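## Task

Read the lot numbers on the shelf edges under each spot (several spots may carry the same number). Place one cardboard box from lot 451 and one from lot 434 onto the desk so that nothing of either box overhangs the desk edge. All other cardboard boxes must remain on the shelf they started on. A lot that is absent from the storeroom is skipped. The robot must not topple or finish leaning, or the task fails.

## Robot and tools

Robot: a simulated Hello Robot Stretch 3. It has one arm, mounted on a lift that rides a vertical mast, and the arm telescopes out to the robot's right side. The base has two drive wheels and cannot slide sideways, so the gripper moves forward or back only when the base drives. The base is 0.33 m long and 0.34 m wide with a rounded rear, and it pivots about a point midway between the wheels, 0.05 m behind the front edge. With the arm fully in and the wrist folded, a turn sweeps a circle of radius 0.28 m. An unfolded, level gripper reaches beyond that circle. Something may occasionally nudge a loose object.

Frames (metres): the base frame has its origin on the floor between the drive wheels, with x forward, y left and z up. hand_pose is reported in this frame, at the point where the closed fingertips meet. The odometry frame is the base frame as it stood at the start of the scene. base_odometry counts wheel rotation only, so slip shows up as travel. Heading is in rad, left positive. turned_by_wheels and turned_by_imu give the turn since the previous result. If they differ by more than 0.15 rad, believe the IMU. base_tilt is in degrees (forward and right are positive) and can be off by about 4.

move: a single action. Include base, joints or both, optionally with speeds, pace or contact_limits; or send servos on its own.
- base takes one key only. translate_m is a relative drive in metres, forward positive, from -3 to 3. rotate_rad is a relative turn on the spot in radians, left positive, from -6.4 to 6.4. Both count from the base position in the last reported state.
- joints is a set of absolute targets, keyed by name. lift_m is 0 to 1.1 m. arm_m is 0 to 0.52 m of extension. wrist_yaw_rad is -1.345 to 4.42, where 0 points along the arm and positive swings toward the front. wrist_pitch_rad is -1.57 to 0.451, where 0 is level and negative tips the fingertips down. wrist_roll_rad is -2.911 to 2.918, where 0 means the fingers are side by side. gripper_m is -0.089 to 0.179, and larger is wider. The real fingertip gap is 0.007 m smaller than this value near closed and 0.025 m smaller when wide. head_pan_rad is -3.953 to 1.73, where 0 faces forward, positive turns left and -1.57 faces along the arm. head_tilt_rad is -1.53 to 0.419, where negative looks down.
- pace is "default" or "max". At default / max, top speeds are: translate 0.12/0.30 m/s, rotate 0.76/1.90 rad/s, lift 0.11/0.15 m/s, arm 0.14/0.40 m/s. speeds can instead set a top speed per key, up to max. The base is capped at 0.10 m/s and 0.63 rad/s unless lift_m < 0.30, arm_m < 0.03 and wrist_yaw_rad > 2.54.
- contact_limits must sit beside the command it limits. arm_m takes a motor_effort percentage (1 to 100) at which the arm halts. lift_m takes {"down": n, "up": n}, each 1 to 100, measured as force beyond free motion; below about 12 the lift may halt in free air. translate_m and rotate_rad take a wheel-effort threshold, and the base has no contact stop unless you give one.
- servos: "reboot" re-enables any servo that has faulted off.
- cameras chooses which images come back (head_camera, nav_camera, wrist_camera, all; [] for none). If blocking is false, the call returns in about 0.5 s and the motion continues; wait(0) then reports it under "earlier move". A later move overrides only the targets it names.
An unknown key makes a call invalid. An out-of-range value gets it refused. A refusal, or an uncommanded stop, cancels the rest of the calls in that reply within the scene.

wait(seconds 0 to 10) issues no command and returns the state. stop brakes every running motion and returns once things are at rest. zoom_image(camera, region [x0,y0,x1,y1] in pixels, at most 504x504) gives a closer look at the latest image. finished_scene(scene) ends the scene, and this cannot be undone. The goal must hold with no help from the robot.

Results: the line "move" reads done or the worst motion status. base_status and joint_status report done, moving, off_target (at rest short of the target, possibly still pushing), contact_stop (that joint goes slack until you command it again), time_out (any move is cut off at 14 s) or torque_fault (the servo goes limp; reboot it). on_its_own lists things you did not command; its "held at" value is a target, not a reading. motor_effort is a percentage, positive toward higher values, with the peak in brackets. At full effort, wrist pitch reads about 45 and roll about 72. lidar_m holds 12 sectors of 30 degrees each: sector 1 is dead ahead and they run counter-clockwise. The plane is 0.17 m high, so it catches legs but not tabletops, and "-" means nothing seen. wrist_depth_mm (45 to 1000) and head_depth_mm (280 to 4000) are 7x7 median-depth grids. "pictures" gives the order of the images.

Cameras: head_camera images come rotated and need a quarter turn clockwise. nav_camera images need a quarter turn counter-clockwise. Both pan and tilt with the head. The wrist camera moves with the gripper. The calibration intrinsics and T_world_to_cam (base frame to camera) are only approximate.

Gripper: to hold something, command a width below the object's; a smaller value squeezes harder. To let go, open to at least 0.05 beyond its width. The reading does not tell you whether you are holding anything. If a grip slips, send the close command again.

Cautions: before folding the wrist (yaw to 3.0) or unfolding it, put the lift between 0.32 and 0.95, pitch at -0.4 and roll near 0. When yaw is below -0.4, keep pitch at -0.5 or lower. The robot can tip if the arm presses against something solid while the gripper is above about 0.45 m, or if it drives while holding or pushing on a fixed object. If a lean appears, back the gripper away. The wrist and head never contact-stop. Avoid drops, releasing objects while they move, slams, hard pushes and knocking things off shelves. The simulation keeps running between calls.

Each tool is called after "Request:" as name(argument=value, ...) on one line, values as JSON.

## Session

Request:
move(joints={"head_pan_rad":-1.57,"head_tilt_rad":-0.4}, cameras=["head_camera","nav_camera"])

Request:
move(joints={"head_pan_rad":1.57,"head_tilt_rad":-0.4}, cameras=["head_camera","nav_camera"])

Request:
move(joints={"head_pan_rad":-3.1,"head_tilt_rad":-0.4}, cameras=["head_camera","nav_camera"])

Scene clock: 1.23 s.
move: done
base_odometry: x=+0.000 y=+0.000 heading=+0.000
turned_by_wheels: +0.000
turned_by_imu: +0.000
base_tilt: forward=-0.3 right=-1.2
lidar_m: 0.73 0.72 0.85 1.53 2.66 1.26 1.01 1.12 1.81 1.62 1.39 0.83
head_depth_mm: 1694 1746 1910 2396 2376 1801 1423 / 1896 2003 2114 2110 2144 1784 1418 / 1875 1971 2118 2241 2255 1781 1406 / 1814 1936 2034 2164 2247 1757 1406 / 1737 1630 1707 1890 2033 1751 1399 / 1673 1756 1871 1998 2005 1746 1387 / 1662 1772 1850 1974 2099 1727 1377
base_status: not commanded
joint_positions: lift_m=+0.374 arm_m=+0.001 wrist_yaw_rad=+3.009 wrist_pitch_rad=-0.462 wrist_roll_rad=+0.000 gripper_m=+0.037 head_pan_rad=-1.607 head_tilt_rad=-0.405
joint_status: all done
measured_speeds: all 0
motor_effort: left_wheel=-0.6(0.7) right_wheel=+0.3(1.1) lift_m=+23.6(23.8) arm_m=-5.2(5.4) wrist_yaw_rad=-1.0(1.1) wrist_pitch_rad=+1.9(2.1) wrist_roll_rad=-0.2(0.3) gripper_m=+0.0(0.8) head_pan_rad=+3.0(5.3) head_tilt_rad=-2.4(8.6)
hand_pose: x=+0.0076 y=+0.0712 z=+0.3774 quat_wxyz=(+0.207, +0.697, +0.116, +0.676) (m; base frame)
wrist_depth_mm: - 138 - - - 855 - / - 151 - - - 969 - / - 167 925 - - 947 - / 832 769 203 807 804 800 762 / 698 675 211 656 652 661 661 / 600 601 126 573 129 577 580 / 523 544 289 354 502 513 511
pictures: head_camera (sideways), nav_camera (sideways)
camera_calibration:
head_camera: T_world_to_cam=[[-0.0338189, 0.346008, -0.937622, 1.23587], [0.995588, -0.0704984, -0.0619255, 0.0741668], [-0.0875275, -0.935579, -0.342097, 0.401302], [0, 0, 0, 1]] pos_world=[0.00308094, -0.0469419, 1.30065]
nav_camera: T_world_to_cam=[[0.00372478, -0.369535, 0.929209, -1.1663], [-0.999719, 0.0203907, 0.0121165, 0.0404587], [-0.0234247, -0.928993, -0.369355, 0.434054], [0, 0, 0, 1]] pos_world=[0.0549591, -0.0285796, 1.24356]

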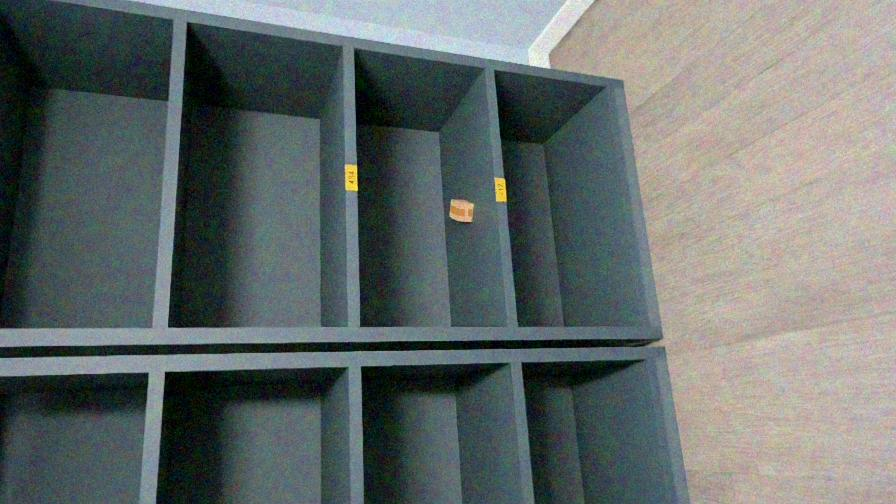

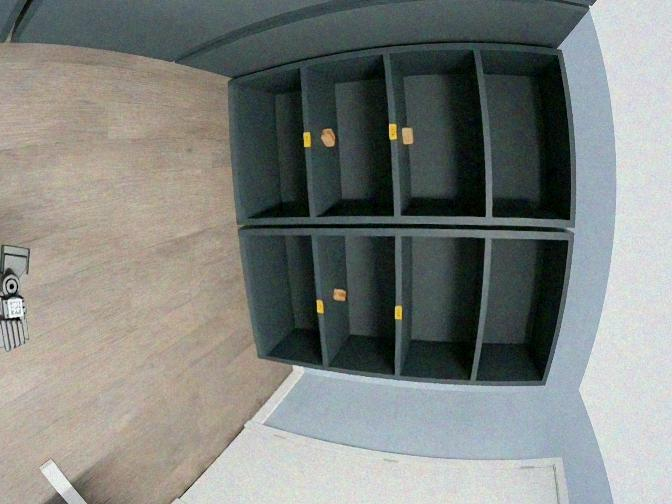

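Scene clock: 4.13 s.
move: done
base_odometry: x=+0.000 y=+0.000 heading=+0.000
turned_by_wheels: +0.000
turned_by_imu: +0.000
base_tilt: forward=-0.4 right=-1.4
lidar_m: 0.72 0.73 0.85 1.53 2.66 1.25 1.01 1.11 1.82 1.63 1.39 0.83
head_depth_mm: 1173 1190 1205 1224 1247 1271 1297 / 1433 1461 1496 1517 1559 1590 1420 / 2371 2515 2717 2892 2177 1785 1410 / 2305 2488 2663 2843 2381 1762 1402 / 2256 2394 2562 2738 2378 1752 1400 / 2207 2338 2497 2669 2339 1748 1391 / 2158 2298 2445 2616 2345 1744 1390
base_status: not commanded
joint_positions: lift_m=+0.374 arm_m=+0.001 wrist_yaw_rad=+3.009 wrist_pitch_rad=-0.462 wrist_roll_rad=+0.000 gripper_m=+0.037 head_pan_rad=+1.578 head_tilt_rad=-0.401
joint_status: all done
measured_speeds: translate_m=+0.000 rotate_rad=+0.000 lift_m=+0.000 arm_m=+0.000 wrist_yaw_rad=+0.000 wrist_pitch_rad=+0.000 wrist_roll_rad=+0.000 head_pan_rad=-0.024 head_tilt_rad=+0.000
motor_effort: left_wheel=+0.1(1.0) right_wheel=-0.2(1.2) lift_m=+24.0(24.4) arm_m=-9.7(10.1) wrist_yaw_rad=-0.1(2.1) wrist_pitch_rad=+1.9(2.0) wrist_roll_rad=+0.1(0.3) gripper_m=+0.8(0.9) head_pan_rad=-2.9(5.4) head_tilt_rad=+4.4(5.4)
hand_pose: x=+0.0076 y=+0.0712 z=+0.3774 quat_wxyz=(+0.207, +0.697, +0.116, +0.676) (m; base frame)
wrist_depth_mm: - 139 - - - 870 - / - 150 - - - 970 - / - 167 914 - - 936 - / 833 775 204 817 802 799 768 / 700 682 212 663 651 667 670 / 598 595 126 573 129 582 582 / 528 533 287 352 500 510 511
pictures: head_camera (sideways), nav_camera (sideways)
camera_calibration:
head_camera: T_world_to_cam=[[0.0488262, -0.340701, -0.938903, 1.23706], [-0.997711, 0.0273887, -0.061823, 0.0861667], [0.0467785, 0.939773, -0.338584, 0.395915], [0, 0, 0, 1]] pos_world=[0.00704805, 0.0470381, 1.30086]
nav_camera: T_world_to_cam=[[-0.0197503, 0.365617, 0.930556, -1.16791], [0.999661, 0.023028, 0.0121693, 0.0282333], [-0.0169796, 0.930481, -0.365948, 0.429635], [0, 0, 0, 1]] pos_world=[-0.0439953, 0.0265902, 1.24368]

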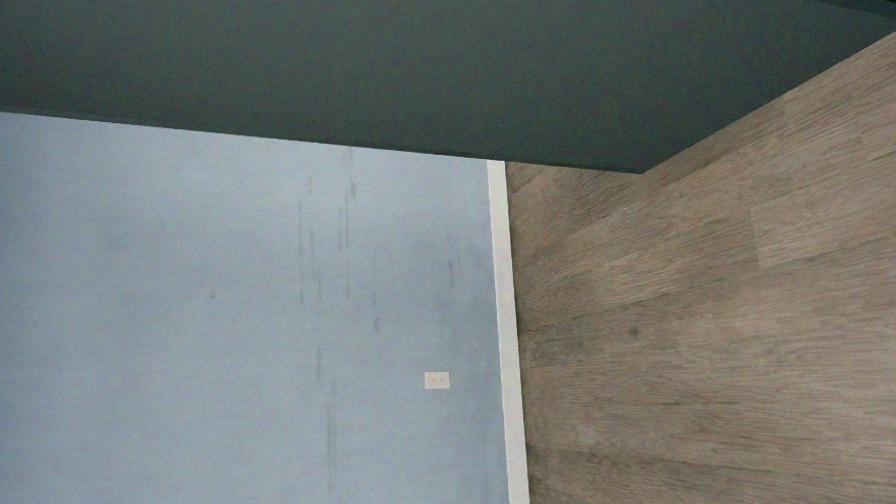

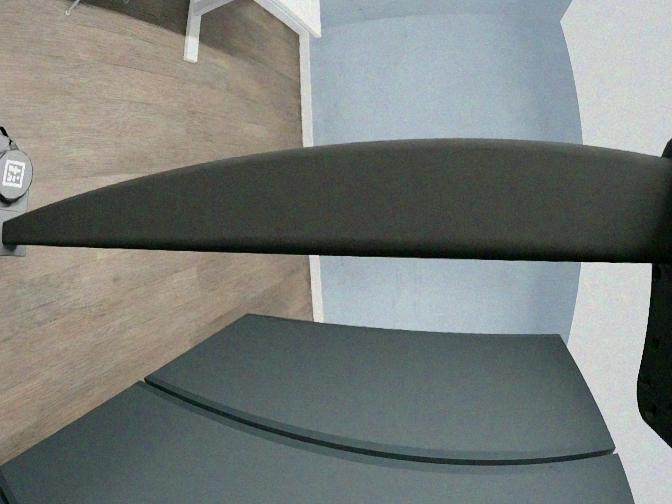

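Scene clock: 7.63 s.
move: done
base_odometry: x=+0.000 y=+0.000 heading=+0.000
turned_by_wheels: +0.000
turned_by_imu: +0.000
base_tilt: forward=-0.2 right=-1.3
lidar_m: 0.73 0.72 0.85 1.53 2.66 1.25 1.01 1.12 1.81 1.63 1.39 0.83
head_depth_mm: 1439 1537 1657 1751 1116 1814 1430 / 1412 1509 1612 1684 1105 1672 1419 / 1379 1471 1575 1642 1097 1654 1405 / 1349 1434 1532 1604 1090 1649 1403 / 1318 1397 1501 1563 1081 1640 1405 / 1287 1371 1460 1532 1068 1339 1356 / 1260 1343 1430 1515 1185 1629 1393
base_status: not commanded
joint_positions: lift_m=+0.374 arm_m=+0.001 wrist_yaw_rad=+3.009 wrist_pitch_rad=-0.462 wrist_roll_rad=+0.000 gripper_m=+0.037 head_pan_rad=-3.108 head_tilt_rad=-0.400
joint_status: all done
measured_speeds: translate_m=+0.000 rotate_rad=+0.000 lift_m=+0.000 arm_m=+0.000 wrist_yaw_rad=+0.000 wrist_pitch_rad=+0.000 wrist_roll_rad=+0.000 head_pan_rad=+0.024 head_tilt_rad=+0.000
motor_effort: left_wheel=-0.3(0.8) right_wheel=+0.2(1.1) lift_m=+24.8(24.9) arm_m=-13.0(13.4) wrist_yaw_rad=-0.7(1.6) wrist_pitch_rad=+1.9(2.1) wrist_roll_rad=-0.2(0.3) gripper_m=+0.4(1.1) head_pan_rad=+3.4(5.2) head_tilt_rad=+4.8(8.7)
hand_pose: x=+0.0076 y=+0.0712 z=+0.3774 quat_wxyz=(+0.207, +0.697, +0.116, +0.676) (m; base frame)
wrist_depth_mm: - 139 - - - 857 - / - 151 - - - 976 - / - 167 930 - - 940 - / 831 761 203 807 804 797 759 / 707 664 211 662 660 667 676 / 602 594 126 567 128 582 571 / 524 538 287 355 504 514 510
pictures: head_camera (sideways), nav_camera (sideways)
camera_calibration:
head_camera: T_world_to_cam=[[0.338508, 0.0576847, -0.939194, 1.23573], [-0.00147714, -0.998085, -0.0618341, 0.0800895], [-0.940962, 0.0223187, -0.337775, 0.400925], [0, 0, 0, 1]] pos_world=[-0.0409291, -0.000294362, 1.30096]
nav_camera: T_world_to_cam=[[-0.364183, -0.0292292, 0.930869, -1.1662], [-0.0490338, 0.998723, 0.0121763, 0.0345868], [-0.930036, -0.0412097, -0.365151, 0.434142], [0, 0, 0, 1]] pos_world=[-0.019248, -0.050739, 1.24369]

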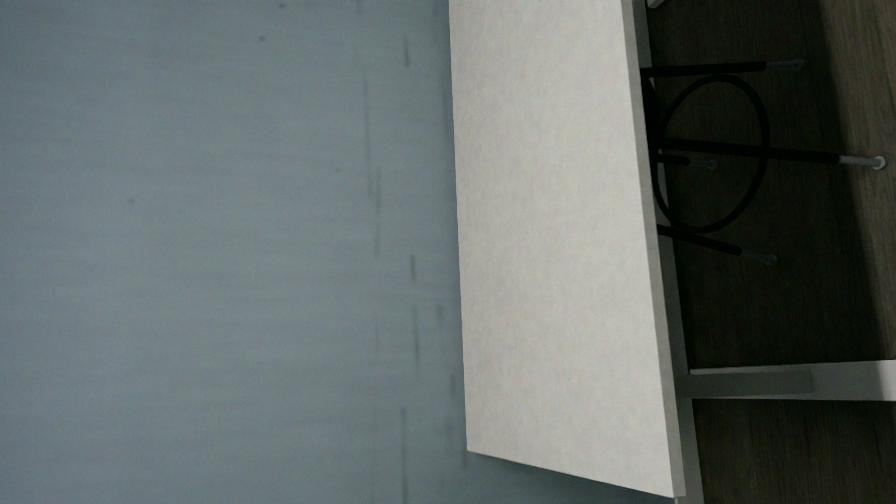

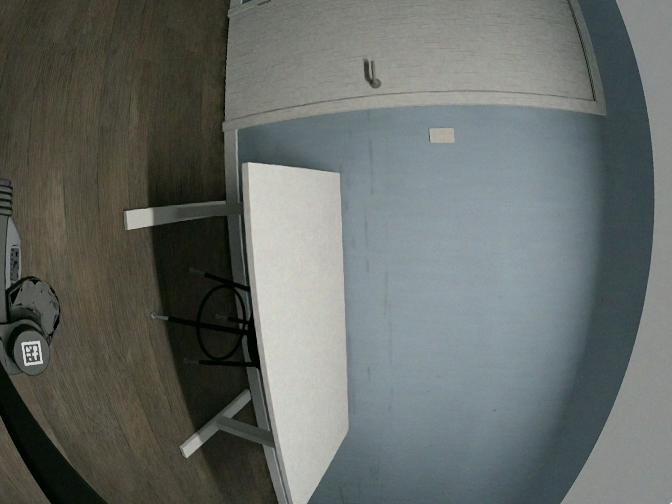

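Request:
move(joints={"head_pan_rad":-0.1,"head_tilt_rad":-0.4}, cameras=["head_camera","nav_camera"])

Request:
move(joints={"head_pan_rad":-1.2,"head_tilt_rad":-0.3}, cameras=["head_camera","nav_camera"])

Request:
zoom_image(camera="nav_camera", region=[280, 80, 440, 200])

Request:
zoom_image(camera="nav_camera", region=[280, 240, 440, 360])

Scene clock: 19.50 s.
move: done
base_odometry: x=+0.000 y=+0.000 heading=+0.000
turned_by_wheels: +0.000
turned_by_imu: +0.000
base_tilt: forward=-0.2 right=-1.2
lidar_m: 0.72 0.73 0.85 1.53 2.65 1.25 1.01 1.11 1.81 1.63 1.39 0.82
head_depth_mm: 696 748 811 882 967 1065 1199 / 669 718 772 841 914 1013 1122 / 645 687 740 802 872 957 1057 / 628 668 713 766 831 908 997 / 604 643 686 738 798 869 946 / 583 617 659 705 759 824 892 / 563 596 633 679 728 785 854
base_status: not commanded
joint_positions: lift_m=+0.374 arm_m=+0.001 wrist_yaw_rad=+3.009 wrist_pitch_rad=-0.462 wrist_roll_rad=+0.000 gripper_m=+0.037 head_pan_rad=-0.092 head_tilt_rad=-0.400
joint_status: all done
measured_speeds: translate_m=+0.000 rotate_rad=+0.000 lift_m=+0.000 arm_m=+0.000 wrist_yaw_rad=+0.000 wrist_pitch_rad=+0.000 wrist_roll_rad=+0.000 head_pan_rad=-0.024 head_tilt_rad=+0.000
motor_effort: left_wheel=-0.4(0.8) right_wheel=-0.1(1.4) lift_m=+25.4(25.9) arm_m=-12.7(13.6) wrist_yaw_rad=-0.3(1.5) wrist_pitch_rad=+2.0(2.0) wrist_roll_rad=-0.1(0.4) gripper_m=+0.6(1.0) head_pan_rad=-2.7(6.2) head_tilt_rad=+4.3(8.0)
hand_pose: x=+0.0076 y=+0.0712 z=+0.3774 quat_wxyz=(+0.207, +0.697, +0.116, +0.676) (m; base frame)
wrist_depth_mm: - 138 - - - 860 - / - 150 - - - 983 - / - 168 915 - - 946 - / 837 767 204 808 817 791 755 / 698 675 212 663 656 670 675 / 595 597 126 575 129 573 569 / 530 535 288 355 503 513 511
pictures: head_camera (sideways), nav_camera (sideways)
camera_calibration:
head_camera: T_world_to_cam=[[-0.342939, -0.0149781, -0.939238, 1.23993], [0.125967, 0.990109, -0.0617831, 0.079286], [0.930873, -0.139501, -0.33766, 0.389369], [0, 0, 0, 1]] pos_world=[0.0527786, -0.00561257, 1.30096]
nav_camera: T_world_to_cam=[[0.364801, -0.0164039, 0.930941, -1.17072], [-0.07594, -0.997038, 0.0121895, 0.0348144], [0.927983, -0.0751424, -0.364966, 0.422613], [0, 0, 0, 1]] pos_world=[0.037548, 0.047263, 1.24369]

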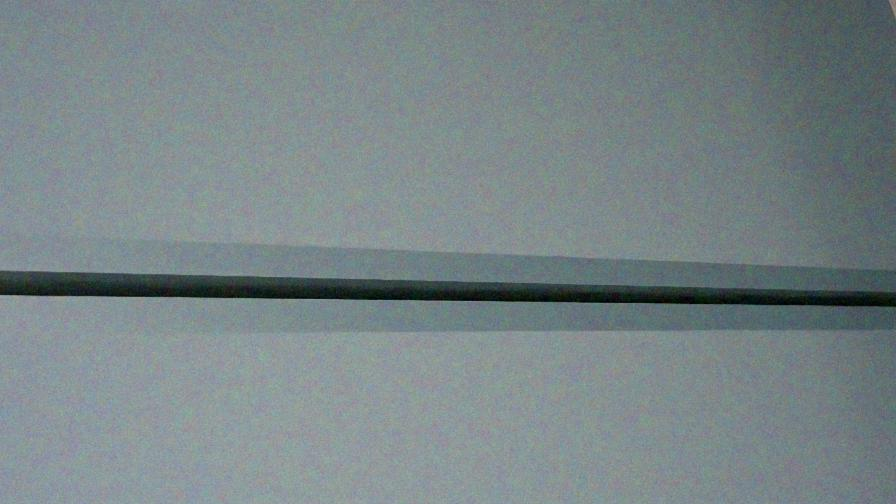

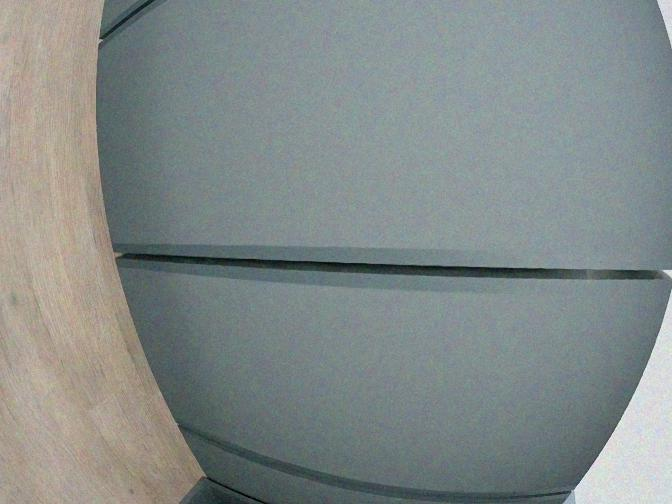

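Scene clock: 20.60 s.
move: done
base_odometry: x=+0.000 y=+0.000 heading=+0.000
turned_by_wheels: +0.000
turned_by_imu: +0.000
base_tilt: forward=-0.3 right=-1.2
lidar_m: 0.72 0.73 0.85 1.53 2.66 1.25 1.01 1.11 1.81 1.63 1.39 0.82
head_depth_mm: 1519 1814 1912 1994 2040 1943 1572 / 1533 1477 1540 1615 1734 1849 1559 / 1672 1859 1939 2034 2000 1835 1554 / 1690 1867 1983 2083 2114 1917 1538 / 1713 1890 1973 2121 2129 1883 1543 / 1668 1876 1951 1934 1944 1878 1536 / 1481 1510 1590 1651 1716 1752 1519
base_status: not commanded
joint_positions: lift_m=+0.374 arm_m=+0.001 wrist_yaw_rad=+3.009 wrist_pitch_rad=-0.462 wrist_roll_rad=+0.000 gripper_m=+0.037 head_pan_rad=-1.228 head_tilt_rad=-0.297
joint_status: all done
measured_speeds: all 0
motor_effort: left_wheel=-0.2(0.8) right_wheel=+0.2(1.3) lift_m=+25.9(26.0) arm_m=-12.9(13.4) wrist_yaw_rad=-0.4(1.7) wrist_pitch_rad=+1.9(2.1) wrist_roll_rad=-0.1(0.3) gripper_m=+0.5(1.0) head_pan_rad=+2.0(5.7) head_tilt_rad=+3.2(7.7)
hand_pose: x=+0.0076 y=+0.0712 z=+0.3774 quat_wxyz=(+0.207, +0.697, +0.116, +0.676) (m; base frame)
wrist_depth_mm: - 139 - - - 876 - / - 151 - - - 994 - / - 167 939 - - 943 - / 834 769 203 808 797 803 765 / 698 679 211 664 656 671 665 / 609 599 126 571 129 579 577 / 528 537 286 354 503 509 512
pictures: head_camera (sideways), nav_camera (sideways)
camera_calibration:
head_camera: T_world_to_cam=[[-0.125007, 0.212297, -0.969176, 1.27763], [0.953093, 0.297098, -0.0578537, 0.0691567], [0.275658, -0.930947, -0.239479, 0.265558], [0, 0, 0, 1]] pos_world=[0.0205976, -0.0445639, 1.30585]
nav_camera: T_world_to_cam=[[0.106031, -0.246051, 0.96344, -1.21156], [-0.936657, -0.349979, 0.0137034, 0.0380144], [0.333812, -0.903866, -0.267574, 0.29945], [0, 0, 0, 1]] pos_world=[0.0641095, -0.0141375, 1.24687]

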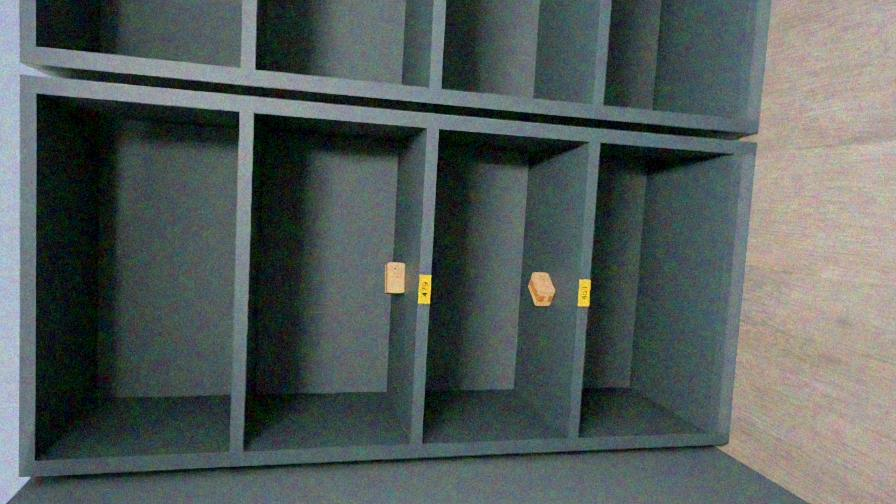

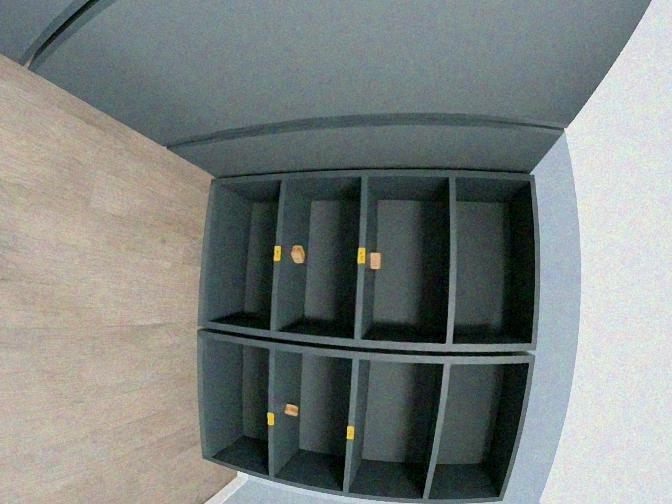

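Scaled by 3.150 from the camera's 672x504 image, which has a finer 792x594 frame.

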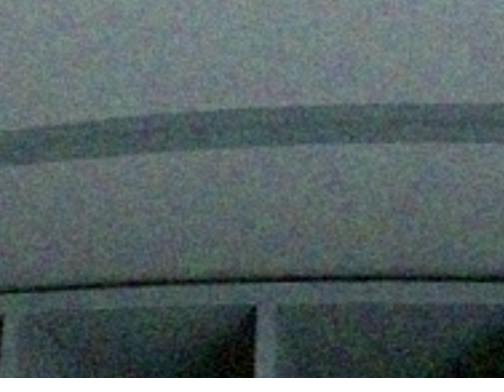

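Scaled by 3.150 from the camera's 672x504 image, which has a finer 792x594 frame.

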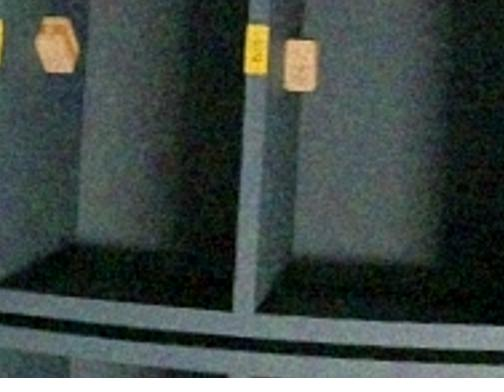

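Request:
zoom_image(camera="head_camera", region=[370, 230, 620, 340])

Request:
zoom_image(camera="nav_camera", region=[250, 390, 370, 450])

Request:
move(joints={"head_pan_rad":-1.57,"head_tilt_rad":-0.4}, cameras=["head_camera"])

Request:
zoom_image(camera="head_camera", region=[320, 130, 540, 240])

Scaled by 2.016 from the camera's 896x504 image, which has a finer 1280x720 frame.

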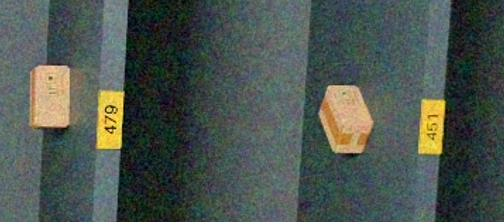

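Scaled by 4.200 from the camera's 672x504 image, which has a finer 792x594 frame.

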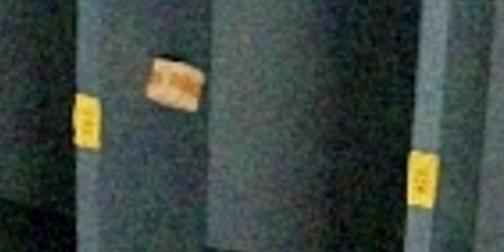

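Scene clock: 30.40 s.
move: done
base_odometry: x=+0.000 y=+0.000 heading=+0.000
turned_by_wheels: +0.000
turned_by_imu: +0.000
base_tilt: forward=-0.2 right=-1.3
lidar_m: 0.72 0.73 0.85 1.53 2.66 1.26 1.01 1.11 1.81 1.62 1.39 0.83
head_depth_mm: 1783 1805 1853 2033 2238 1808 1432 / 1891 1981 2104 2131 2190 1796 1422 / 1846 1964 2071 2206 2303 1776 1410 / 1793 1912 2010 2124 2270 1784 1406 / 1399 1486 1612 1724 1851 1739 1399 / 1711 1810 1895 2029 2118 1750 1390 / 1672 1786 1849 1972 2116 1733 1385
base_status: not commanded
joint_positions: lift_m=+0.374 arm_m=+0.001 wrist_yaw_rad=+3.009 wrist_pitch_rad=-0.462 wrist_roll_rad=+0.000 gripper_m=+0.037 head_pan_rad=-1.575 head_tilt_rad=-0.401
joint_status: all done
measured_speeds: all 0
motor_effort: left_wheel=-0.4(0.5) right_wheel=+0.2(1.0) lift_m=+25.7(26.9) arm_m=-12.6(13.3) wrist_yaw_rad=+0.5(1.2) wrist_pitch_rad=+1.9(2.0) wrist_roll_rad=+0.0(0.3) gripper_m=+0.2(0.9) head_pan_rad=-2.8(4.7) head_tilt_rad=-3.9(5.5)
hand_pose: x=+0.0076 y=+0.0712 z=+0.3774 quat_wxyz=(+0.207, +0.697, +0.116, +0.676) (m; base frame)
wrist_depth_mm: - 139 - - - 877 - / - 151 - - - 983 - / - 167 914 - - 945 - / 828 774 203 809 804 805 769 / 698 670 211 657 654 670 670 / 598 599 126 576 129 583 577 / 523 531 288 355 507 515 505
pictures: head_camera (sideways)
camera_calibration:
head_camera: T_world_to_cam=[[-0.0450281, 0.341418, -0.938832, 1.23752], [0.997344, -0.0384874, -0.0618309, 0.0740051], [-0.0572434, -0.939123, -0.338779, 0.396884], [0, 0, 0, 1]] pos_world=[0.00463367, -0.0469423, 1.30086]

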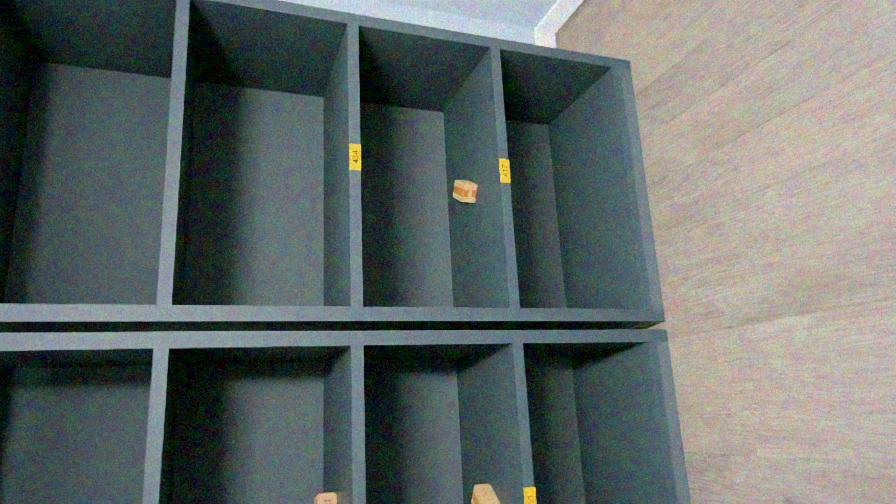

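Scaled by 2.291 from the camera's 896x504 image, which has a finer 1280x720 frame.

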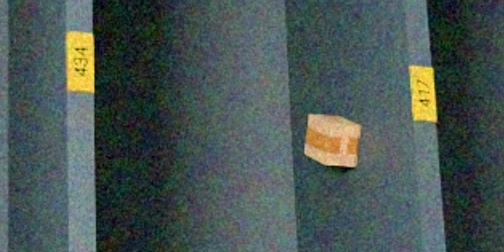

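Request:
move(base={"rotate_rad":-1.12}, joints={"lift_m":0.75}, cameras=[])

Request:
move(base={"translate_m":0.95}, joints={"gripper_m":0.16,"head_tilt_rad":-0.6}, cameras=[])

Request:
move(base={"rotate_rad":1.363}, cameras=["head_camera"])

Request:
move(joints={"wrist_yaw_rad":0})

Scene clock: 107.20 s.
move: done
base_odometry: x=+0.000 y=+0.000 heading=-1.120
turned_by_wheels: -1.120
turned_by_imu: -1.101
base_tilt: forward=-0.3 right=-1.2
lidar_m: 1.55 0.86 0.73 0.73 0.83 1.37 2.66 1.64 1.01 1.11 1.75 1.63
head_depth_mm: 1268 1341 1425 1506 1117 921 1423 / 1293 1363 1461 1517 1102 1605 1413 / 1319 1393 1494 1567 1094 1335 1376 / 1353 1428 1526 1630 1748 1705 1398 / 1364 1448 1537 1664 1801 1758 1396 / 1384 1486 1578 1706 1846 1745 1393 / 1416 1531 1632 1754 1896 1745 1390
base_status: done
joint_positions: lift_m=+0.750 arm_m=+0.001 wrist_yaw_rad=+3.009 wrist_pitch_rad=-0.462 wrist_roll_rad=+0.000 gripper_m=+0.037 head_pan_rad=-1.570 head_tilt_rad=-0.401
joint_status: all done
measured_speeds: all 0
motor_effort: left_wheel=+7.7(11.8) right_wheel=-9.3(13.1) lift_m=+28.7(33.2) arm_m=-12.8(13.8) wrist_yaw_rad=+0.5(1.7) wrist_pitch_rad=+2.0(2.1) wrist_roll_rad=+0.3(0.3) gripper_m=+0.2(1.0) head_pan_rad=+2.1(4.0) head_tilt_rad=+3.1(3.7)
hand_pose: x=+0.0076 y=+0.0712 z=+0.7529 quat_wxyz=(+0.207, +0.697, +0.116, +0.676) (m; base frame)
wrist_depth_mm: - 139 - - - - - / - 150 162 - - - - / - 166 175 - - - - / - - 201 - 909 - - / - - 211 - - - - / - - 126 - 129 - - / 927 929 285 907 873 870 892
pictures: none
No camera images: "cameras" was empty.

Scene clock: 117.83 s.
move: done
base_odometry: x=+0.414 y=-0.855 heading=-1.120
turned_by_wheels: +0.000
turned_by_imu: +0.000
base_tilt: forward=-0.3 right=-1.2
lidar_m: 0.95 0.61 0.51 0.51 0.58 0.97 3.54 1.59 1.75 1.50 0.83 0.80
head_depth_mm: 1396 1522 1676 1854 1879 1499 1247 / 1427 1559 1712 1926 1874 1489 1240 / 1455 1594 1756 1972 1862 1485 1235 / 1502 1631 1803 2022 1835 1465 1228 / 1534 1690 1865 2097 1834 1464 1217 / 1576 1720 1905 2064 1761 1457 1211 / 1210 1292 1480 1546 1704 1442 1216
base_status: done
joint_positions: lift_m=+0.750 arm_m=+0.001 wrist_yaw_rad=+3.009 wrist_pitch_rad=-0.462 wrist_roll_rad=+0.000 gripper_m=+0.160 head_pan_rad=-1.570 head_tilt_rad=-0.600
joint_status: all done
measured_speeds: all 0
motor_effort: left_wheel=+3.0(12.7) right_wheel=+7.3(10.8) lift_m=+23.8(28.6) arm_m=-11.5(13.5) wrist_yaw_rad=-0.1(2.1) wrist_pitch_rad=+2.0(2.1) wrist_roll_rad=+0.0(0.4) gripper_m=+0.7(84.0) head_pan_rad=+1.6(3.5) head_tilt_rad=-5.2(7.9)
hand_pose: x=+0.0076 y=+0.0712 z=+0.7529 quat_wxyz=(+0.207, +0.697, +0.116, +0.676) (m; base frame)
wrist_depth_mm: - 138 - - - - 470 / - 150 161 - - 531 - / 750 166 175 - - 591 - / 823 186 192 - - 657 - / - 145 216 - - 694 - / - 127 247 - - 135 - / 116 873 307 890 900 860 110
pictures: none
No camera images: "cameras" was empty.

Scene clock: 121.10 s.
move: done
base_odometry: x=+0.414 y=-0.855 heading=+0.243
turned_by_wheels: +1.363
turned_by_imu: +1.340
base_tilt: forward=-0.3 right=-1.4
lidar_m: 0.51 0.53 0.73 2.06 1.76 1.60 1.75 1.50 0.80 1.15 0.72 0.53
head_depth_mm: 942 1022 924 1005 1031 1053 1185 / 940 1032 914 1285 1105 1314 1211 / 936 1032 899 1281 1092 1351 1204 / 942 1036 880 1267 1093 1354 1196 / 943 1033 871 1272 1078 1337 1193 / 943 1036 862 1270 1070 1327 1196 / 937 1030 846 1242 1063 1287 1190
base_status: done
joint_positions: lift_m=+0.750 arm_m=+0.001 wrist_yaw_rad=+3.009 wrist_pitch_rad=-0.462 wrist_roll_rad=+0.000 gripper_m=+0.160 head_pan_rad=-1.570 head_tilt_rad=-0.600
joint_status: not commanded
measured_speeds: all 0
motor_effort: left_wheel=-8.8(12.2) right_wheel=+9.6(11.9) lift_m=+24.9(25.5) arm_m=-12.7(13.7) wrist_yaw_rad=-1.1(1.5) wrist_pitch_rad=+2.0(2.1) wrist_roll_rad=+0.1(0.3) gripper_m=+0.5(1.0) head_pan_rad=+1.5(2.3) head_tilt_rad=-5.0(5.7)
hand_pose: x=+0.0076 y=+0.0712 z=+0.7529 quat_wxyz=(+0.207, +0.697, +0.116, +0.676) (m; base frame)
wrist_depth_mm: - 138 - - - - - / - 151 - - - - - / - 166 - - - - - / - - 204 - - - - / - 155 223 - - 148 - / - 127 251 - - 135 - / 116 874 306 879 890 858 110
pictures: head_camera (sideways)
camera_calibration:
head_camera: T_world_to_cam=[[-0.0467928, 0.520154, -0.85279, 1.12529], [0.997502, -0.0208901, -0.0674751, 0.0813449], [-0.0529123, -0.853817, -0.517877, 0.629851], [0, 0, 0, 1]] pos_world=[0.00484066, -0.045848, 1.29131]

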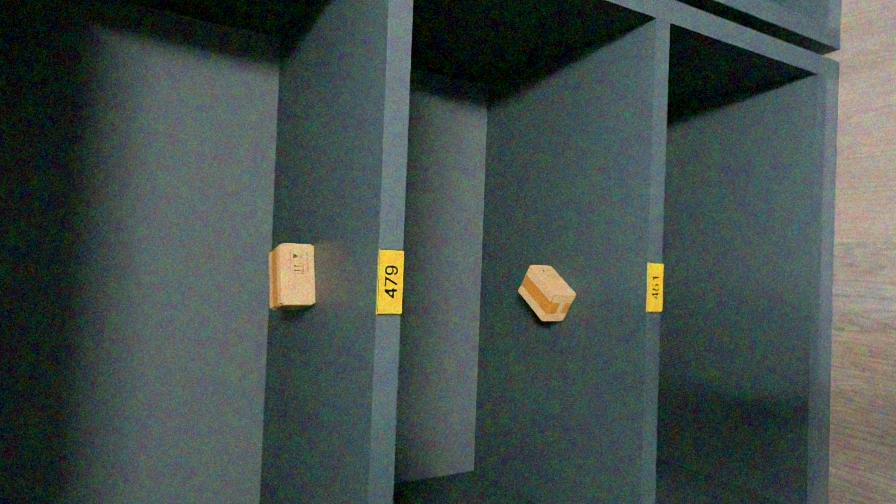

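Scene clock: 123.60 s.
move: done
base_odometry: x=+0.414 y=-0.855 heading=+0.243
turned_by_wheels: +0.000
turned_by_imu: +0.000
base_tilt: forward=-0.4 right=-1.3
lidar_m: 0.51 0.53 0.73 2.06 1.76 1.60 1.75 1.50 0.80 1.15 0.72 0.53
head_depth_mm: 944 1014 924 1004 1033 1060 1190 / 941 1030 912 1297 1104 1323 1214 / 939 1033 898 1284 1096 1361 1176 / 945 1032 881 1279 1085 1344 364 / 939 1031 870 1264 1074 1339 1172 / 944 1035 859 1274 1078 1332 1184 / 941 1032 851 1248 1067 1292 1193
base_status: not commanded
joint_positions: lift_m=+0.750 arm_m=+0.001 wrist_yaw_rad=+0.003 wrist_pitch_rad=-0.462 wrist_roll_rad=+0.000 gripper_m=+0.160 head_pan_rad=-1.570 head_tilt_rad=-0.600
joint_status: all done
measured_speeds: all 0
motor_effort: left_wheel=-8.7(9.2) right_wheel=+9.4(10.2) lift_m=+25.4(26.0) arm_m=-12.1(13.4) wrist_yaw_rad=-2.8(5.5) wrist_pitch_rad=+2.0(2.1) wrist_roll_rad=+0.0(0.3) gripper_m=+0.4(1.2) head_pan_rad=+1.7(2.1) head_tilt_rad=-4.5(5.6)
hand_pose: x=-0.0208 y=-0.3642 z=+0.7529 quat_wxyz=(+0.689, +0.163, -0.688, -0.161) (m; base frame)
wrist_depth_mm: - - - - - - - / - - - - - - - / - - - - - - - / - - - - - - 557 / - 147 - - - 141 - / - 125 - - - 135 - / 112 852 875 877 850 846 110
pictures: head_camera (sideways), nav_camera (sideways), wrist_camera
camera_calibration:
head_camera: T_world_to_cam=[[-0.0467928, 0.520154, -0.85279, 1.12529], [0.997502, -0.0208901, -0.0674751, 0.0813449], [-0.0529123, -0.853817, -0.517877, 0.629851], [0, 0, 0, 1]] pos_world=[0.00484066, -0.045848, 1.29131]
nav_camera: T_world_to_cam=[[0.0175718, -0.542693, 0.839747, -1.0497], [-0.999786, -0.0186881, 0.00884326, 0.0448108], [0.0108941, -0.839723, -0.542905, 0.659716], [0, 0, 0, 1]] pos_world=[0.0560593, -0.0148499, 1.23925]
wrist_camera: T_world_to_cam=[[-0.998883, -0.0387626, -0.0270371, -0.00796214], [-0.00260109, 0.616312, -0.787498, 0.849824], [0.0471887, -0.786547, -0.615724, 0.344277], [0, 0, 0, 1]] pos_world=[-0.0219888, -0.253275, 0.880999]

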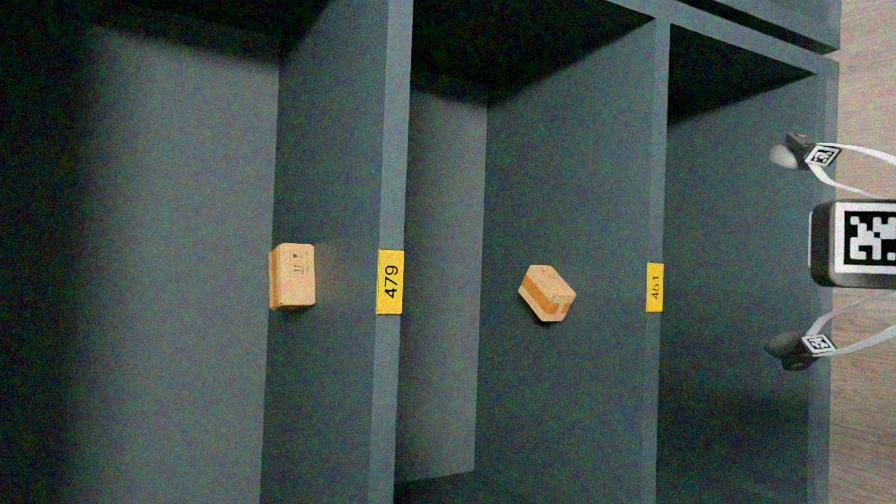

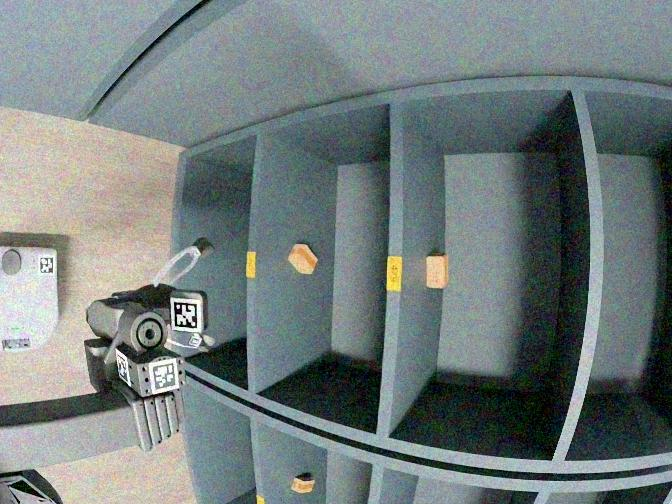

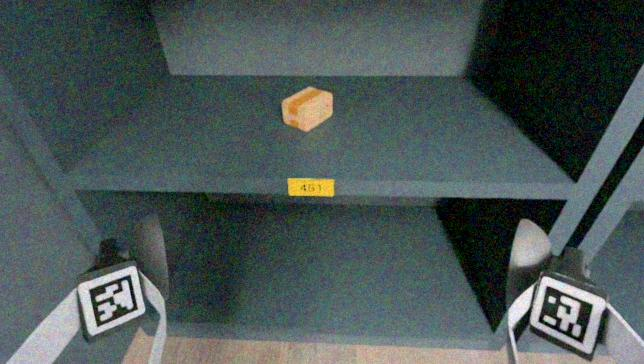

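Request:
move(base={"rotate_rad":-1.19}, cameras=[])

Request:
move(base={"translate_m":0.11}, cameras=[])

Request:
move(base={"rotate_rad":1.19}, joints={"lift_m":0.65}, cameras=[])

Request:
move(joints={"arm_m":0.25}, cameras=["wrist_camera","head_camera"])

Scene clock: 154.17 s.
move: done
base_odometry: x=+0.414 y=-0.855 heading=-0.947
turned_by_wheels: -1.190
turned_by_imu: -1.170
base_tilt: forward=-0.2 right=-1.2
lidar_m: 0.83 0.55 0.51 0.52 0.65 1.37 2.51 1.59 1.75 1.50 0.80 1.03
head_depth_mm: 1406 1517 1655 1824 1870 1503 1246 / 1453 1582 1734 1928 1869 1485 1244 / 1529 1658 1824 2028 1856 1481 1185 / 1589 1742 1925 2154 1844 1466 364 / 1257 1359 1546 1740 1778 1458 1168 / 1281 1379 1585 1492 1715 1452 1215 / 1348 1423 1587 1415 1535 1369 1212
base_status: done
joint_positions: lift_m=+0.750 arm_m=+0.001 wrist_yaw_rad=+0.003 wrist_pitch_rad=-0.462 wrist_roll_rad=+0.000 gripper_m=+0.160 head_pan_rad=-1.570 head_tilt_rad=-0.600
joint_status: not commanded
measured_speeds: all 0
motor_effort: left_wheel=+8.3(11.3) right_wheel=-10.1(13.7) lift_m=+26.9(26.9) arm_m=-12.7(14.1) wrist_yaw_rad=-3.1(4.4) wrist_pitch_rad=+1.9(2.1) wrist_roll_rad=-0.3(0.4) gripper_m=+0.4(1.1) head_pan_rad=+0.7(1.9) head_tilt_rad=-3.0(4.7)
hand_pose: x=-0.0209 y=-0.3642 z=+0.7529 quat_wxyz=(+0.689, +0.163, -0.688, -0.161) (m; base frame)
wrist_depth_mm: - - - - - - - / - - - - - - - / - - - - - - - / - - - - - - - / - - - - - - - / - 126 - - - 136 - / 112 831 921 889 882 876 112
pictures: none
No camera images: "cameras" was empty.

Scene clock: 156.40 s.
move: done
base_odometry: x=+0.479 y=-0.944 heading=-0.946
turned_by_wheels: +0.000
turned_by_imu: -0.001
base_tilt: forward=-0.2 right=-1.3
lidar_m: 0.72 0.51 0.47 0.47 0.60 1.26 2.16 1.69 1.79 1.49 0.74 1.05
head_depth_mm: 1433 1564 1702 1862 1877 1497 1251 / 1503 1625 1775 1959 1865 1487 1236 / 1564 1705 1870 2091 1857 1479 1178 / 1570 1712 1880 2162 1828 1469 364 / 1270 1366 1554 1577 1717 1464 1166 / 1322 1416 1629 1431 1583 1410 1219 / 1322 1362 986 1396 1105 1296 1157
base_status: done
joint_positions: lift_m=+0.750 arm_m=+0.001 wrist_yaw_rad=+0.003 wrist_pitch_rad=-0.462 wrist_roll_rad=+0.000 gripper_m=+0.160 head_pan_rad=-1.570 head_tilt_rad=-0.600
joint_status: not commanded
measured_speeds: all 0
motor_effort: left_wheel=+8.0(13.2) right_wheel=+0.3(6.9) lift_m=+26.6(27.1) arm_m=-12.4(13.4) wrist_yaw_rad=-3.4(4.0) wrist_pitch_rad=+2.0(2.1) wrist_roll_rad=-0.1(0.3) gripper_m=+1.0(1.1) head_pan_rad=+0.1(1.0) head_tilt_rad=-3.9(5.1)
hand_pose: x=-0.0209 y=-0.3642 z=+0.7529 quat_wxyz=(+0.689, +0.163, -0.688, -0.161) (m; base frame)
wrist_depth_mm: - - - - - - - / - - 988 - - - - / - - - - - - - / - - - - - - - / - 577 - - - - - / - 127 - - - 135 - / 112 128 888 904 886 877 113
pictures: none
No camera images: "cameras" was empty.

Scene clock: 159.40 s.
move: done
base_odometry: x=+0.479 y=-0.944 heading=+0.243
turned_by_wheels: +1.190
turned_by_imu: +1.171
base_tilt: forward=-0.3 right=-1.2
lidar_m: 0.47 0.49 0.67 1.89 1.87 1.69 1.80 1.47 0.74 1.05 0.66 0.49
head_depth_mm: 854 940 926 711 1073 938 1125 / 854 941 914 702 1108 935 1169 / 854 939 900 692 1100 927 1159 / 857 942 809 687 1049 949 1163 / 858 941 870 1167 1079 945 1145 / 855 942 859 1172 1069 938 1145 / 859 941 845 1063 1070 935 1134
base_status: done
joint_positions: lift_m=+0.650 arm_m=+0.001 wrist_yaw_rad=+0.002 wrist_pitch_rad=-0.462 wrist_roll_rad=+0.000 gripper_m=+0.160 head_pan_rad=-1.570 head_tilt_rad=-0.600
joint_status: all done
measured_speeds: all 0
motor_effort: left_wheel=-8.8(13.2) right_wheel=+8.9(12.3) lift_m=+29.7(29.7) arm_m=-12.2(13.5) wrist_yaw_rad=-1.8(4.2) wrist_pitch_rad=+1.9(2.1) wrist_roll_rad=+0.0(0.3) gripper_m=+0.9(1.1) head_pan_rad=-0.8(0.8) head_tilt_rad=-3.4(4.5)
hand_pose: x=-0.0210 y=-0.3642 z=+0.6529 quat_wxyz=(+0.689, +0.163, -0.688, -0.161) (m; base frame)
wrist_depth_mm: - 749 - - - - - / - - - 550 - - - / - - - - - - - / - - - - - - - / - 144 - - - 141 - / - 125 - - - 135 531 / 112 121 - - - - 109
pictures: none
No camera images: "cameras" was empty.

Scene clock: 162.47 s.
move: done
base_odometry: x=+0.479 y=-0.944 heading=+0.243
turned_by_wheels: +0.000
turned_by_imu: +0.000
base_tilt: forward=-0.2 right=-1.1
lidar_m: 0.47 0.49 0.67 1.89 1.87 1.69 1.80 1.47 0.74 1.05 0.66 0.49
head_depth_mm: 854 939 924 707 1072 941 1122 / 857 940 911 700 1103 887 405 / 856 938 899 692 1095 517 1133 / 854 938 804 686 1055 537 1132 / 856 942 876 1176 1082 939 1150 / 857 942 857 1172 1073 937 1148 / 856 942 847 1062 1064 935 1128
base_status: not commanded
joint_positions: lift_m=+0.650 arm_m=+0.250 wrist_yaw_rad=+0.002 wrist_pitch_rad=-0.462 wrist_roll_rad=+0.000 gripper_m=+0.160 head_pan_rad=-1.570 head_tilt_rad=-0.600
joint_status: all done
measured_speeds: all 0
motor_effort: left_wheel=-8.8(9.0) right_wheel=+9.1(9.9) lift_m=+27.2(31.3) arm_m=+13.8(15.4) wrist_yaw_rad=-3.6(4.5) wrist_pitch_rad=+2.0(2.1) wrist_roll_rad=-0.1(0.3) gripper_m=+0.0(1.2) head_pan_rad=-0.4(1.1) head_tilt_rad=-3.5(3.9)
hand_pose: x=-0.0210 y=-0.6136 z=+0.6529 quat_wxyz=(+0.689, +0.163, -0.688, -0.161) (m; base frame)
wrist_depth_mm: 534 - - - - - - / - - - - - - 540 / - - - 372 - - - / - - - 343 - - - / - 145 327 322 322 148 317 / 293 127 289 288 286 136 275 / 115 248 253 253 252 245 112
pictures: head_camera (sideways), wrist_camera
camera_calibration:
head_camera: T_world_to_cam=[[-0.0467928, 0.520154, -0.85279, 1.12529], [0.997502, -0.0208901, -0.0674751, 0.0813449], [-0.0529123, -0.853817, -0.517877, 0.629851], [0, 0, 0, 1]] pos_world=[0.00484066, -0.045848, 1.29131]
wrist_camera: T_world_to_cam=[[-0.998912, -0.0380406, -0.0269938, -0.0200042], [-0.00219067, 0.616329, -0.787486, 0.924791], [0.0465935, -0.786569, -0.615741, 0.0865291], [0, 0, 0, 1]] pos_world=[-0.0219882, -0.502675, 0.780999]

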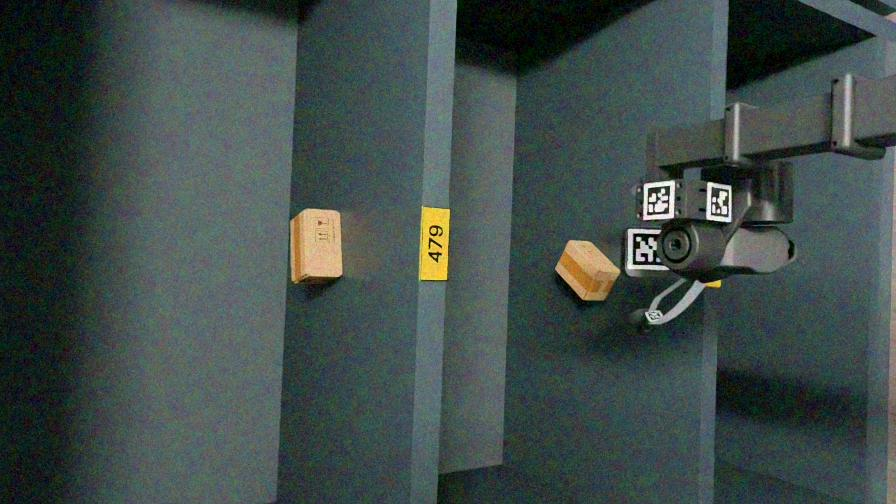

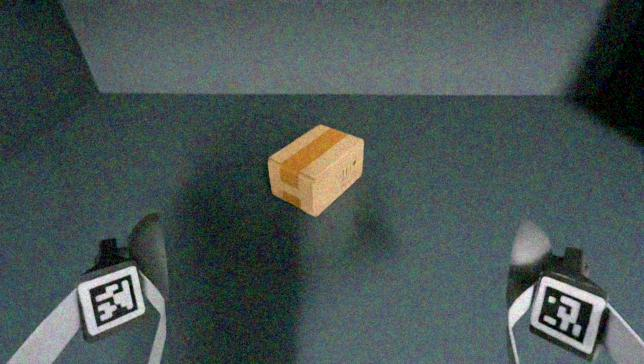

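Request:
move(base={"translate_m":0.022}, joints={"arm_m":0.35,"lift_m":0.56}, cameras=["wrist_camera"])

Scene clock: 181.67 s.
move: done
base_odometry: x=+0.500 y=-0.939 heading=+0.243
turned_by_wheels: +0.000
turned_by_imu: +0.000
base_tilt: forward=-0.2 right=-1.1
lidar_m: 0.45 0.47 0.64 1.81 2.17 1.70 1.82 1.48 0.75 1.05 0.63 0.46
head_depth_mm: 853 939 926 707 1089 940 1129 / 856 939 911 700 1101 933 1137 / 856 942 838 692 1098 634 1131 / 855 938 809 689 1050 670 1152 / 856 942 869 1176 1080 945 1148 / 860 939 859 1172 1064 936 1145 / 858 940 848 1004 1029 938 1130
base_status: done
joint_positions: lift_m=+0.560 arm_m=+0.350 wrist_yaw_rad=+0.002 wrist_pitch_rad=-0.462 wrist_roll_rad=+0.000 gripper_m=+0.160 head_pan_rad=-1.570 head_tilt_rad=-0.600
joint_status: all done
measured_speeds: all 0
motor_effort: left_wheel=+3.8(6.2) right_wheel=+8.2(12.3) lift_m=+23.6(25.7) arm_m=+12.8(14.1) wrist_yaw_rad=-3.0(4.6) wrist_pitch_rad=+2.0(2.1) wrist_roll_rad=+0.0(0.3) gripper_m=+0.7(1.1) head_pan_rad=-0.7(1.6) head_tilt_rad=-2.1(3.3)
hand_pose: x=-0.0210 y=-0.7136 z=+0.5629 quat_wxyz=(+0.689, +0.163, -0.688, -0.161) (m; base frame)
wrist_depth_mm: 440 - - - - - - / - - - - - - - / 302 303 301 211 280 292 300 / 257 255 253 211 241 247 244 / 215 213 211 211 210 208 208 / 180 127 183 182 181 171 174 / 112 154 161 160 159 155 110
pictures: wrist_camera
camera_calibration:
wrist_camera: T_world_to_cam=[[-0.998912, -0.0379797, -0.027073, -0.0261464], [-0.00209091, 0.616333, -0.787483, 0.915553], [0.0465943, -0.786569, -0.615741, -0.0475445], [0, 0, 0, 1]] pos_world=[-0.0219883, -0.602675, 0.690999]

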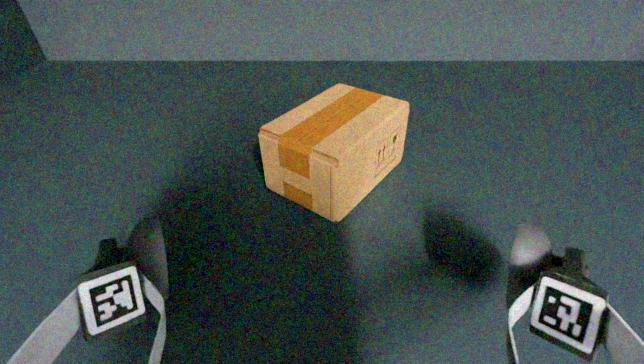

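Request:
move(joints={"arm_m":0.455}, cameras=["wrist_camera"])

Request:
move(joints={"gripper_m":0.035}, cameras=["wrist_camera"])

Scene clock: 193.00 s.
move: done
base_odometry: x=+0.500 y=-0.939 heading=+0.243
turned_by_wheels: +0.000
turned_by_imu: +0.000
base_tilt: forward=-0.3 right=-1.2
lidar_m: 0.45 0.47 0.64 1.81 2.17 1.70 1.82 1.48 0.75 1.05 0.63 0.46
head_depth_mm: 853 941 924 711 1088 940 1124 / 854 938 911 701 1103 931 1142 / 858 940 838 692 1060 642 1110 / 859 940 808 689 846 919 1152 / 857 941 871 1172 1080 945 1149 / 856 941 858 1176 1069 935 1151 / 857 941 845 1005 1029 933 1130
base_status: not commanded
joint_positions: lift_m=+0.560 arm_m=+0.455 wrist_yaw_rad=+0.002 wrist_pitch_rad=-0.462 wrist_roll_rad=+0.000 gripper_m=+0.160 head_pan_rad=-1.570 head_tilt_rad=-0.600
joint_status: all done
measured_speeds: all 0
motor_effort: left_wheel=+3.5(3.8) right_wheel=+8.5(9.0) lift_m=+24.9(25.1) arm_m=+12.5(15.1) wrist_yaw_rad=-2.5(4.0) wrist_pitch_rad=+2.0(2.1) wrist_roll_rad=-0.3(0.3) gripper_m=+0.7(1.1) head_pan_rad=-1.5(1.9) head_tilt_rad=-2.0(2.5)
hand_pose: x=-0.0210 y=-0.8186 z=+0.5629 quat_wxyz=(+0.689, +0.163, -0.688, -0.161) (m; base frame)
wrist_depth_mm: 334 331 330 328 322 319 316 / - - - - - 337 335 / 304 313 311 309 303 291 301 / 256 254 253 176 248 247 244 / 215 213 206 142 147 208 205 / 180 127 128 126 161 170 174 / 112 154 153 113 158 155 109
pictures: wrist_camera
camera_calibration:
wrist_camera: T_world_to_cam=[[-0.998912, -0.0379797, -0.027073, -0.0301342], [-0.00209091, 0.616333, -0.787483, 0.980268], [0.0465943, -0.786569, -0.615741, -0.130134], [0, 0, 0, 1]] pos_world=[-0.0219883, -0.707675, 0.690999]

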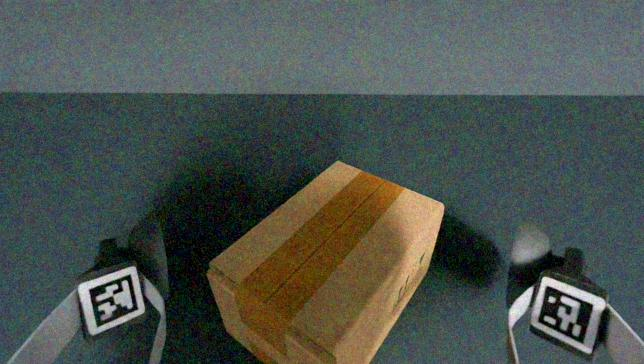

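Scene clock: 194.77 s.
move: done
base_odometry: x=+0.500 y=-0.939 heading=+0.243
turned_by_wheels: +0.000
turned_by_imu: +0.000
base_tilt: forward=-0.3 right=-1.2
lidar_m: 0.45 0.47 0.64 1.80 2.17 1.70 1.82 1.48 0.75 1.05 0.63 0.46
head_depth_mm: 857 936 924 708 1092 937 1128 / 856 939 912 699 1107 931 1139 / 854 938 840 692 1063 641 1104 / 857 943 810 686 847 922 1157 / 854 942 874 1171 1081 942 1152 / 855 940 854 1178 1069 937 1146 / 857 943 845 1005 1022 933 1140
base_status: not commanded
joint_positions: lift_m=+0.560 arm_m=+0.455 wrist_yaw_rad=+0.002 wrist_pitch_rad=-0.462 wrist_roll_rad=+0.000 gripper_m=+0.036 head_pan_rad=-1.570 head_tilt_rad=-0.600
joint_status: all done
measured_speeds: all 0
motor_effort: left_wheel=+3.1(3.7) right_wheel=+7.8(8.6) lift_m=+25.6(25.9) arm_m=+7.8(12.7) wrist_yaw_rad=-2.6(3.7) wrist_pitch_rad=+2.0(2.1) wrist_roll_rad=+0.0(0.6) gripper_m=-12.3(84.4) head_pan_rad=-1.4(2.6) head_tilt_rad=-1.2(2.6)
hand_pose: x=-0.0210 y=-0.8186 z=+0.5629 quat_wxyz=(+0.689, +0.163, -0.688, -0.161) (m; base frame)
wrist_depth_mm: 336 331 330 327 323 317 315 / - - - - - 336 335 / 302 303 311 309 305 292 302 / 255 255 254 170 183 247 245 / 215 214 159 142 147 208 206 / 185 184 130 128 126 179 178 / 165 153 157 152 151 151 157
pictures: wrist_camera
camera_calibration:
wrist_camera: T_world_to_cam=[[-0.998912, -0.0379797, -0.027073, -0.0301342], [-0.00209091, 0.616333, -0.787483, 0.980268], [0.0465943, -0.786569, -0.615741, -0.130134], [0, 0, 0, 1]] pos_world=[-0.0219883, -0.707675, 0.690999]

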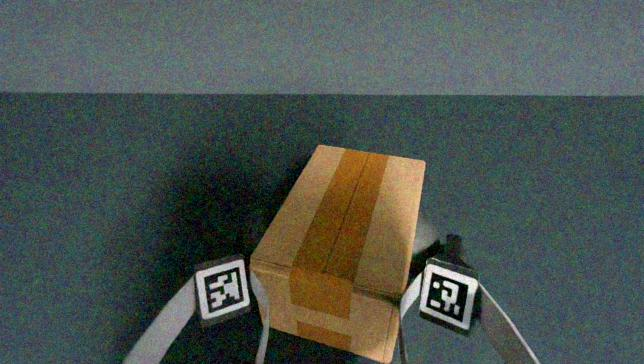

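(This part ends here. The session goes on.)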